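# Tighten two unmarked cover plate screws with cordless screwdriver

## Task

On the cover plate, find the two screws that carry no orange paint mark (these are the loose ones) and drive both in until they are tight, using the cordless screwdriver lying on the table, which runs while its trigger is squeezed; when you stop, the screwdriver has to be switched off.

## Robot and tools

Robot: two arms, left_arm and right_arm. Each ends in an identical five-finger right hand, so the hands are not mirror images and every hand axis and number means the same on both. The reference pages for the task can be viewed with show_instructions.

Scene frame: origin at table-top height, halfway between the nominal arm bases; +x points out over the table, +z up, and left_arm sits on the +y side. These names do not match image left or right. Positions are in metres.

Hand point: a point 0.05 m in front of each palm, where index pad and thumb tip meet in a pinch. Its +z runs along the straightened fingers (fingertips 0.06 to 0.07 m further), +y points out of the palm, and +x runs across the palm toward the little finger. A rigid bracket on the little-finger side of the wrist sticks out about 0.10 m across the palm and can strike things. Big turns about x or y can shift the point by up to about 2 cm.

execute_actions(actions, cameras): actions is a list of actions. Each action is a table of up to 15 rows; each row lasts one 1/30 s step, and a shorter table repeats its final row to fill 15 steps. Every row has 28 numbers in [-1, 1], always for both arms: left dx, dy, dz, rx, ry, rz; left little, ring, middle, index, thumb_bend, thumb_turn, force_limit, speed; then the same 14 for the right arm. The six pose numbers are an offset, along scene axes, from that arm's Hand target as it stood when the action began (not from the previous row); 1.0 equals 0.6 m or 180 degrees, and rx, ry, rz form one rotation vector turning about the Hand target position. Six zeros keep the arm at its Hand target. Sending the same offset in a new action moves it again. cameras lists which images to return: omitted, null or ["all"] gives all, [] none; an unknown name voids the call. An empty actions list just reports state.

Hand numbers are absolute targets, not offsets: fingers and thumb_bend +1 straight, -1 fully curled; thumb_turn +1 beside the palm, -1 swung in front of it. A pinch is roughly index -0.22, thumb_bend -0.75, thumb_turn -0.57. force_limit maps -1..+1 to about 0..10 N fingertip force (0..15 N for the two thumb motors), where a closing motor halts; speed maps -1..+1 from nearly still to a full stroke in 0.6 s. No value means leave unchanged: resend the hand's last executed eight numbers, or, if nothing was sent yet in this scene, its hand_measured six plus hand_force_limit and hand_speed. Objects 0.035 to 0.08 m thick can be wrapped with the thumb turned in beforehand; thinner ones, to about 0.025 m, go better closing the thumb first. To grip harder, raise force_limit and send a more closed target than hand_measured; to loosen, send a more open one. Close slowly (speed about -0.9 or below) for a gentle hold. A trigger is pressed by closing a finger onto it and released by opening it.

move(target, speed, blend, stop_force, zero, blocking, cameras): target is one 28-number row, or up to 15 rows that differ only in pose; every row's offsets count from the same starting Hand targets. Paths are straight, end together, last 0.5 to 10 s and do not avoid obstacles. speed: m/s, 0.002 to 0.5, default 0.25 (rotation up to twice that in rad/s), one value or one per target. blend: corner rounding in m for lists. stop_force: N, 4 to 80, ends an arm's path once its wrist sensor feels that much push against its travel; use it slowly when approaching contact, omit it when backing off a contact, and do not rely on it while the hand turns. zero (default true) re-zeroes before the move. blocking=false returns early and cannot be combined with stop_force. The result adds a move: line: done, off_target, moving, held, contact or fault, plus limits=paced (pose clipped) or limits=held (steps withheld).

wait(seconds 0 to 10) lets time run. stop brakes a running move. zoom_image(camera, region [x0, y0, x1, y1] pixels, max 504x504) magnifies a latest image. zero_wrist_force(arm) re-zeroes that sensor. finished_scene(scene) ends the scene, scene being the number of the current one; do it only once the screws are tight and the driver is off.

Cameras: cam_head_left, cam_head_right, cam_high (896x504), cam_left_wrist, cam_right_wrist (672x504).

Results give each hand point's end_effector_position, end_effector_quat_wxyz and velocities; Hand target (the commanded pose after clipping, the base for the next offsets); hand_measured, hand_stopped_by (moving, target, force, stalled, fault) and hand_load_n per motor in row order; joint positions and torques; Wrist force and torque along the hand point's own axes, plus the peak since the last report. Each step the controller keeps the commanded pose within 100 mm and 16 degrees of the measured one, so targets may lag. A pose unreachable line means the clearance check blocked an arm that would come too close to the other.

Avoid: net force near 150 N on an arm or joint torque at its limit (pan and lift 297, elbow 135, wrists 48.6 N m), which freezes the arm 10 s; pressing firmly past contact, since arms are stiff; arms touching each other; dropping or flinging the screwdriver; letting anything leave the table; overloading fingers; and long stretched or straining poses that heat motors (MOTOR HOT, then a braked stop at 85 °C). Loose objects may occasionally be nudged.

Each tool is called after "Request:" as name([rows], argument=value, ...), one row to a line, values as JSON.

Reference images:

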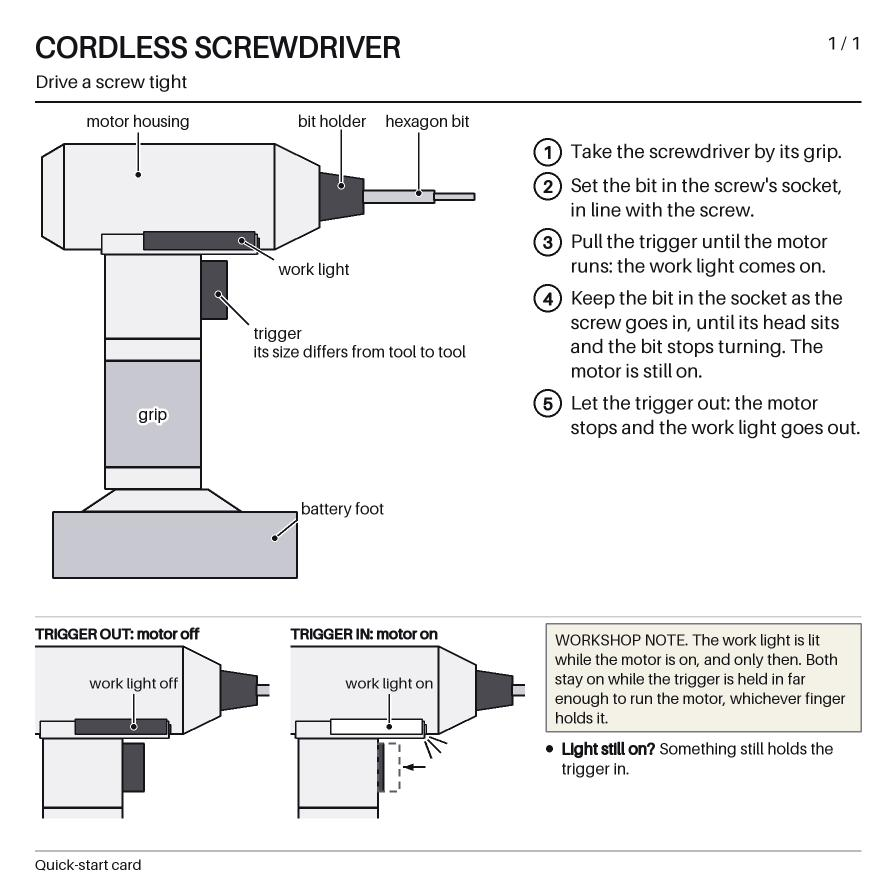

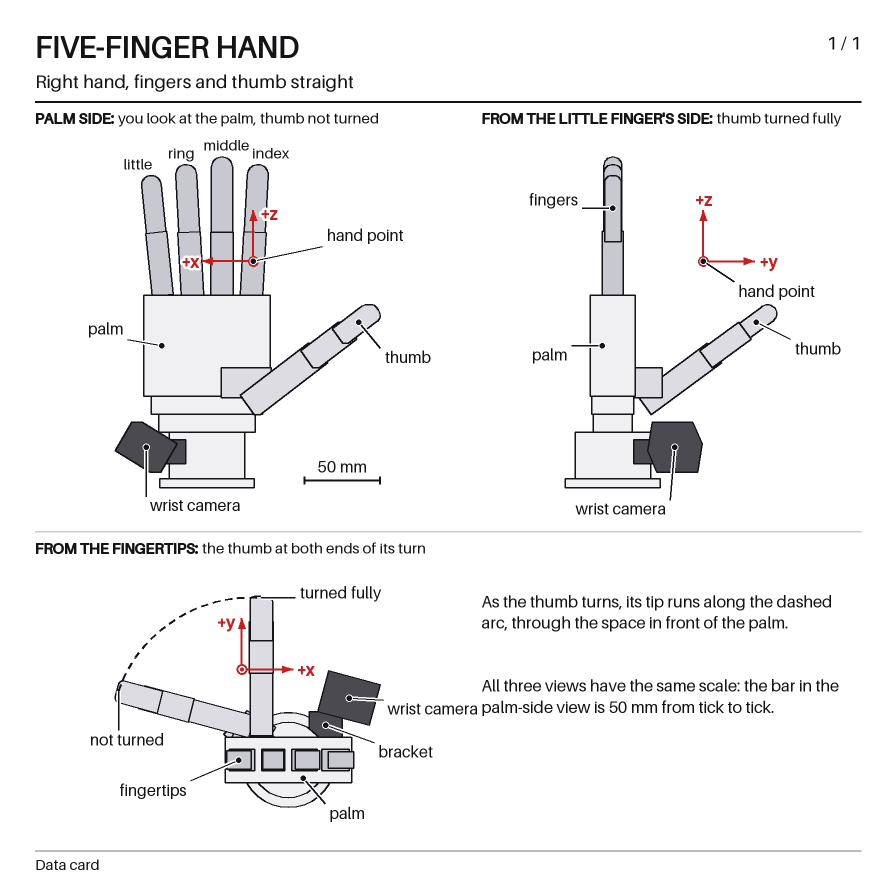

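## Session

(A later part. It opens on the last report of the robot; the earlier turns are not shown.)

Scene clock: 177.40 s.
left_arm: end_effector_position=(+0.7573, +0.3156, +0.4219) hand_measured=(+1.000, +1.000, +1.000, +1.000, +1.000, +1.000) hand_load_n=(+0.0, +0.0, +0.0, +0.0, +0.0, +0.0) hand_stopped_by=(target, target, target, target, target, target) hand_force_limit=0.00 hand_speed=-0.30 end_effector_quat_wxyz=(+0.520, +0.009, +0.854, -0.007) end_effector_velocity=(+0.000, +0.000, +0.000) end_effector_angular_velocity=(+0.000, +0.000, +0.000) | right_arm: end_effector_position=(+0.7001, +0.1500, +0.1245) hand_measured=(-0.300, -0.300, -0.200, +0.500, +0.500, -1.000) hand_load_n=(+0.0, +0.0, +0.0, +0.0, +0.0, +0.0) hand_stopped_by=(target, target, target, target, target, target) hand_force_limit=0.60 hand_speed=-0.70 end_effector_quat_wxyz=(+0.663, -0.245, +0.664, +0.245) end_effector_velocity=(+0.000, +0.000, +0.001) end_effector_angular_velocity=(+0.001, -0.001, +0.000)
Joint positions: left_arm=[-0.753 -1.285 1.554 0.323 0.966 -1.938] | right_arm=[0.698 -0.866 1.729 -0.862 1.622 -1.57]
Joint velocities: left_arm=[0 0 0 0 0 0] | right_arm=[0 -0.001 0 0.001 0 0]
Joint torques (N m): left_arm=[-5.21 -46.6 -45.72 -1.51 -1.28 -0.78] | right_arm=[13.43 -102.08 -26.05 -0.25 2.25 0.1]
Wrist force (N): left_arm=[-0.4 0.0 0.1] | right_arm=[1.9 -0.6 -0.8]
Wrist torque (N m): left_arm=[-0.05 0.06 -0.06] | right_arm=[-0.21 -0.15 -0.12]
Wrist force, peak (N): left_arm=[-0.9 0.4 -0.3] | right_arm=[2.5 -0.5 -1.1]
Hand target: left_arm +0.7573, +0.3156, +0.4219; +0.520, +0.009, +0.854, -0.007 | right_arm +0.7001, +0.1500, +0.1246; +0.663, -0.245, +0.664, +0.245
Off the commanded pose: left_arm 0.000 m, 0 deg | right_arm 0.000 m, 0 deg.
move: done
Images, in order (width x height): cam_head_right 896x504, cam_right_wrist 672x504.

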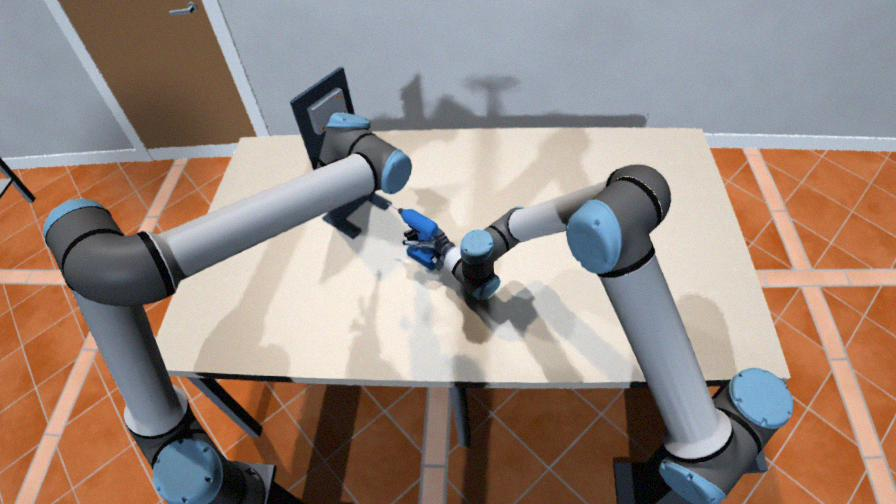

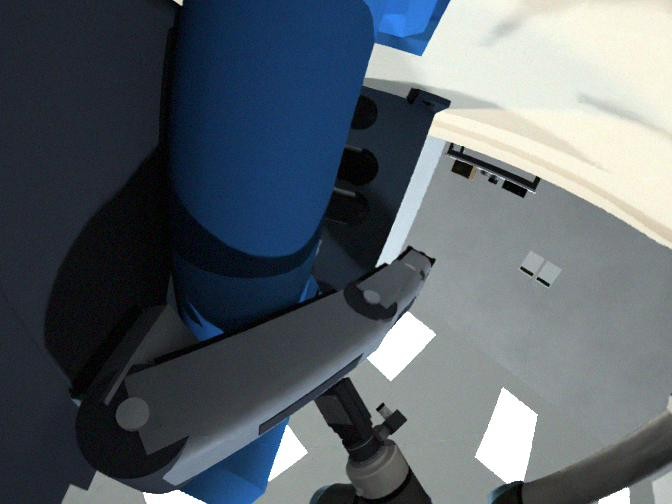

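Tool standing by itself. Open fully and retract.

Request:
execute_actions([
  [[0,0,0,0,0,0,1,1,1,1,1,1,0,-0.3,0,0,0,0,0,0,1,1,1,1,1,-1,0.6,-0.5]],
  [[0,0,0,0,0,0,1,1,1,1,1,1,0,-0.3,0,0,0,0,0,0,1,1,1,1,1,-1,0.6,-0.5]],
  [[0,0,0,0,0,0,1,1,1,1,1,1,0,-0.3,0,0,0,0,0,0,1,1,1,1,1,-1,0.6,-0.5]],
  [[0,0,0,0,0,0,1,1,1,1,1,1,0,-0.3,0,0,0,0,0,0,1,1,1,1,1,-1,0.6,-0.5]],
], cameras=[])

Request:
move(target=[0,0,0,0,0,0,1,1,1,1,1,1,0,-0.3,-0.0887,-0.0758,0,0,0,0,1,1,1,1,1,-1,0.6,-0.5], speed=0.03, stop_force=4, cameras=["cam_right_wrist","cam_head_right"])

Request:
zoom_image(camera="cam_head_right", region=[360, 180, 520, 300])

Scene clock: 179.83 s.
left_arm: end_effector_position=(+0.7573, +0.3156, +0.4219) hand_measured=(+1.000, +1.000, +1.000, +1.000, +1.000, +1.000) hand_load_n=(+0.5, +0.0, +0.0, +0.0, +0.0, +0.0) hand_stopped_by=(target, target, target, target, target, target) hand_force_limit=0.00 hand_speed=-0.30 end_effector_quat_wxyz=(+0.520, +0.009, +0.854, -0.007) end_effector_velocity=(+0.000, +0.000, -0.001) end_effector_angular_velocity=(+0.000, +0.000, +0.001) | right_arm: end_effector_position=(+0.7001, +0.1500, +0.1246) hand_measured=(+1.000, +1.000, +1.000, +1.000, +1.000, -1.000) hand_load_n=(+0.0, +0.0, +0.0, +0.0, +0.0, +0.0) hand_stopped_by=(target, target, target, target, target, target) hand_force_limit=0.60 hand_speed=-0.50 end_effector_quat_wxyz=(+0.663, -0.245, +0.664, +0.245) end_effector_velocity=(+0.000, +0.000, -0.001) end_effector_angular_velocity=(-0.001, +0.001, +0.000)
Joint positions: left_arm=[-0.753 -1.285 1.554 0.323 0.966 -1.938] | right_arm=[0.698 -0.866 1.729 -0.862 1.622 -1.57]
Joint velocities: left_arm=[0.001 0.001 0 -0.001 0 0] | right_arm=[0 0 0 0.001 0 0]
Joint torques (N m): left_arm=[-8.31 -49.6 -45.22 -1.89 -0.9 -1.02] | right_arm=[13.34 -102.23 -33.9 -2.15 0.77 0.28]
Wrist force (N): left_arm=[-0.7 0.0 0.0] | right_arm=[1.9 -0.8 -1.1]
Wrist torque (N m): left_arm=[-0.04 0.12 -0.08] | right_arm=[-0.22 -0.13 -0.10]
Wrist force, peak (N): left_arm=[-1.0 -0.5 0.3] | right_arm=[2.6 -1.0 -1.2]
Hand target: left_arm +0.7573, +0.3156, +0.4219; +0.520, +0.009, +0.854, -0.007 | right_arm +0.7001, +0.1500, +0.1246; +0.663, -0.245, +0.664, +0.245
Off the commanded pose: left_arm 0.000 m, 0 deg | right_arm 0.000 m, 0 deg.
No camera images: "cameras" was empty.

Scene clock: 183.20 s.
left_arm: end_effector_position=(+0.7573, +0.3156, +0.4219) hand_measured=(+1.000, +1.000, +1.000, +1.000, +1.000, +1.000) hand_load_n=(+0.0, +0.0, +0.0, +0.0, +0.0, +0.0) hand_stopped_by=(target, target, target, target, target, target) hand_force_limit=0.00 hand_speed=-0.30 end_effector_quat_wxyz=(+0.520, +0.009, +0.854, -0.007) end_effector_velocity=(+0.000, -0.001, +0.000) end_effector_angular_velocity=(+0.000, -0.001, -0.001) | right_arm: end_effector_position=(+0.6468, +0.1045, +0.1245) hand_measured=(+1.000, +1.000, +1.000, +1.000, +1.000, -1.000) hand_load_n=(+0.0, +0.0, +0.0, +0.0, -0.5, -0.5) hand_stopped_by=(target, target, target, target, target, target) hand_force_limit=0.60 hand_speed=-0.50 end_effector_quat_wxyz=(+0.663, -0.245, +0.664, +0.245) end_effector_velocity=(+0.000, +0.000, -0.001) end_effector_angular_velocity=(-0.001, +0.001, +0.000)
Joint positions: left_arm=[-0.753 -1.285 1.554 0.323 0.966 -1.938] | right_arm=[0.703 -0.938 1.877 -0.939 1.627 -1.57]
Joint velocities: left_arm=[-0.001 0 0 -0.001 0 0.001] | right_arm=[0 0 0 0.001 0 0]
Joint torques (N m): left_arm=[-10.39 -51.81 -45.1 -2.62 -1.03 -0.45] | right_arm=[0.64 -73.37 -31.43 -0.78 -0.01 -0.31]
Wrist force (N): left_arm=[-0.4 0.2 -0.1] | right_arm=[2.6 -0.7 -1.2]
Wrist torque (N m): left_arm=[-0.01 0.07 -0.06] | right_arm=[-0.21 -0.22 -0.05]
Wrist force, peak (N): left_arm=[-1.1 -0.4 0.3] | right_arm=[2.8 -0.6 -1.1]
Hand target: left_arm +0.7573, +0.3156, +0.4219; +0.520, +0.009, +0.854, -0.007 | right_arm +0.6468, +0.1045, +0.1245; +0.663, -0.245, +0.664, +0.245
Off the commanded pose: left_arm 0.000 m, 0 deg | right_arm 0.000 m, 0 deg.
move: done
Images, in order (width x height): cam_head_right 896x504, cam_right_wrist 672x504.

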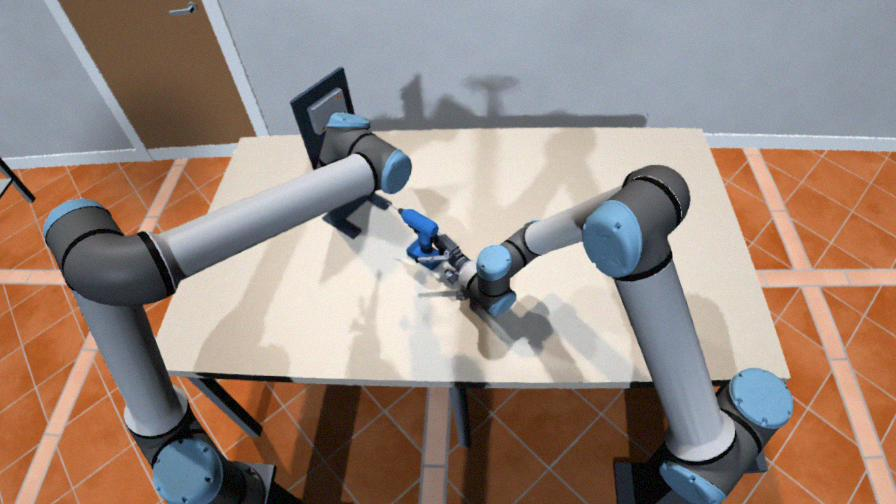

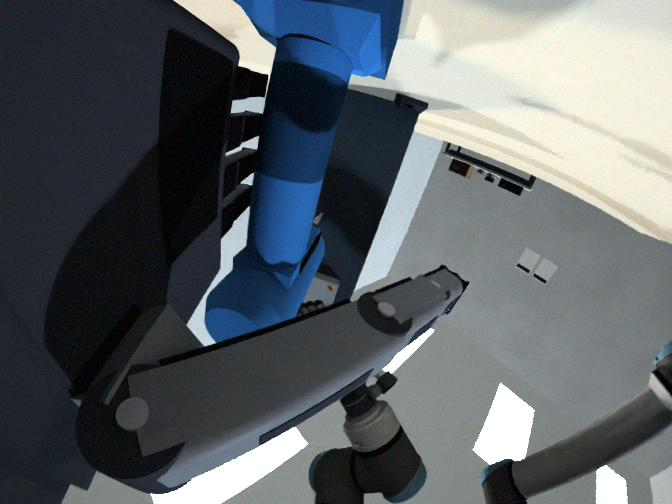

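Scaled by 3.150.

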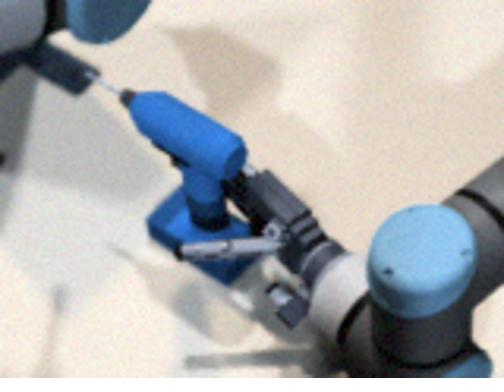

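Request:
move(target=[0.148,0.022,0.197,0,0.278,0,1,1,1,1,1,1,0,-0.3,-0.1,-0.0855,0.02,0,0,0,1,1,1,1,1,-1,0.6,-0.5], speed=0.15, cameras=["cam_left_wrist","cam_head_right"])

Request:
zoom_image(camera="cam_left_wrist", region=[320, 160, 440, 290])

Request:
zoom_image(camera="cam_left_wrist", region=[325, 219, 349, 237])

Request:
zoom_image(camera="cam_head_right", region=[360, 180, 520, 300])

Scene clock: 186.97 s.
left_arm: end_effector_position=(+0.8449, +0.3295, +0.5382) hand_measured=(+1.000, +1.000, +1.000, +1.000, +1.000, +1.000) hand_load_n=(+0.0, +0.0, +0.0, +0.0, +0.0, +0.0) hand_stopped_by=(target, target, target, target, target, target) hand_force_limit=0.00 hand_speed=-0.30 end_effector_quat_wxyz=(+0.125, +0.011, +0.992, -0.011) end_effector_velocity=(+0.000, +0.001, +0.000) end_effector_angular_velocity=(+0.000, +0.001, +0.001) | right_arm: end_effector_position=(+0.5868, +0.0531, +0.1365) hand_measured=(+1.000, +1.000, +1.000, +1.000, +1.000, -1.000) hand_load_n=(+0.0, +0.0, +0.0, +0.0, +0.0, +0.0) hand_stopped_by=(target, target, target, target, target, target) hand_force_limit=0.60 hand_speed=-0.50 end_effector_quat_wxyz=(+0.663, -0.245, +0.664, +0.245) end_effector_velocity=(+0.000, +0.000, +0.001) end_effector_angular_velocity=(+0.001, -0.001, -0.001)
Joint positions: left_arm=[-0.553 -0.585 0.034 1.89 1.469 -2.057] | right_arm=[0.71 -1.033 2.034 -1.001 1.634 -1.57]
Joint velocities: left_arm=[0.001 0 -0.001 0.002 0 -0.001] | right_arm=[0 -0.001 0 0 0 0]
Joint torques (N m): left_arm=[-5.32 -74.86 -43.49 6.59 0.89 -2.93] | right_arm=[6.6 -63.84 -30.77 -0.3 1.12 -0.55]
Wrist force (N): left_arm=[0.9 -0.5 -0.6] | right_arm=[2.2 -0.3 -0.9]
Wrist torque (N m): left_arm=[0.03 -0.16 0.10] | right_arm=[-0.18 -0.18 -0.07]
Wrist force, peak (N): left_arm=[0.5 -1.3 -0.8] | right_arm=[2.7 -0.5 -1.1]
Hand target: left_arm +0.8466, +0.3289, +0.5392; +0.110, +0.006, +0.994, -0.010 | right_arm +0.5868, +0.0531, +0.1364; +0.663, -0.245, +0.664, +0.245
Off the commanded pose: left_arm 0.002 m, 2 deg | right_arm 0.000 m, 0 deg.
elbow stopped short (left arm): the move would have taken joint 3 (elbow) straighter than the controller allows.
move: done
Images, in order (width x height): cam_head_right 896x504, cam_left_wrist 672x504.

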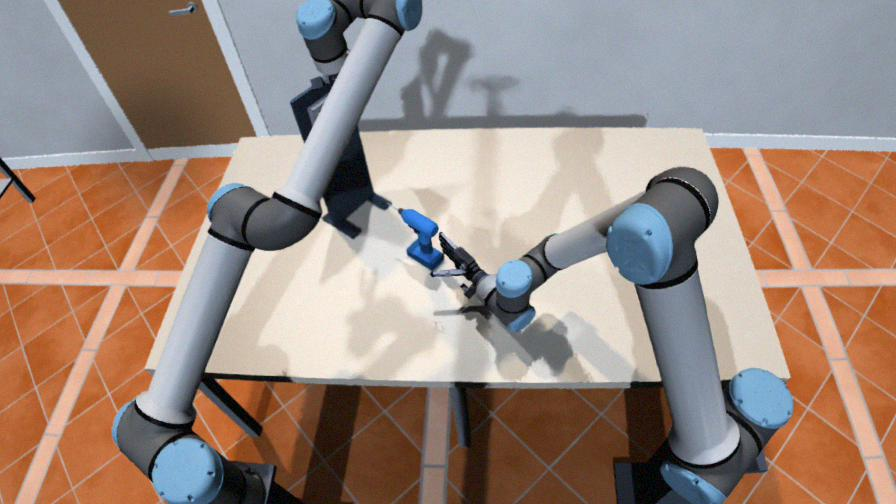

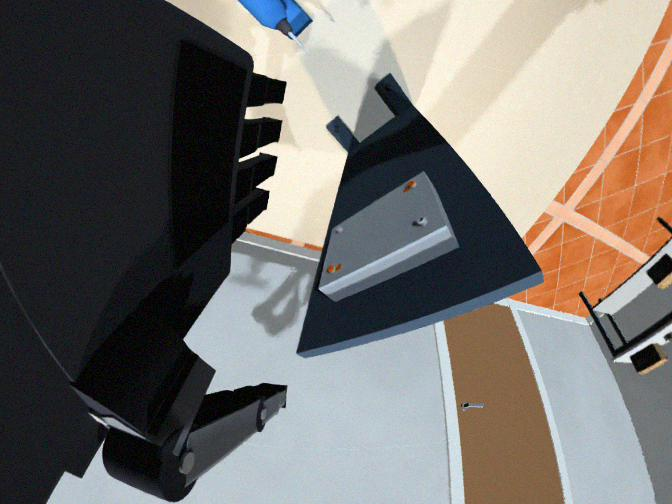

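Scaled by 3.877 from the camera's 672x504 image, which has a finer 960x720 frame.

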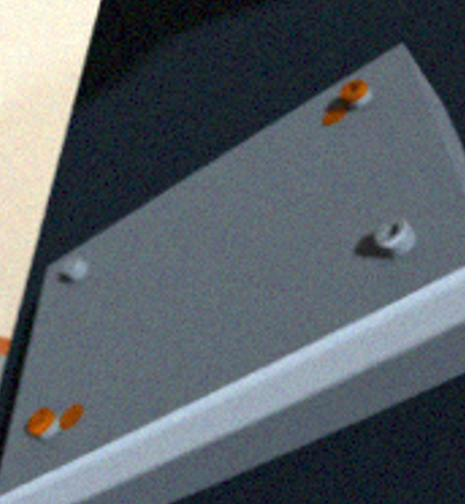

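Scaled by 21.000 from the camera's 672x504 image, which has a finer 960x720 frame.

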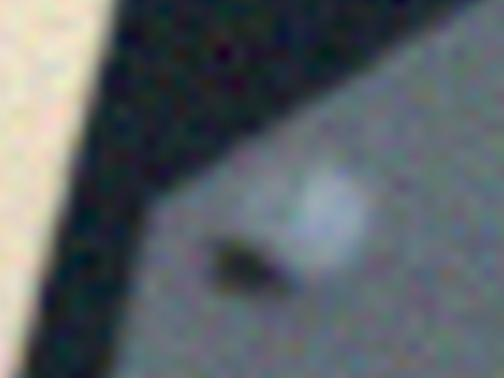

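Scaled by 3.150.

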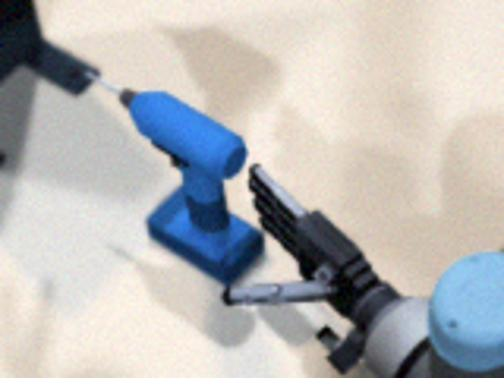

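Request:
finished_scene(scene=2)

The scene is finished.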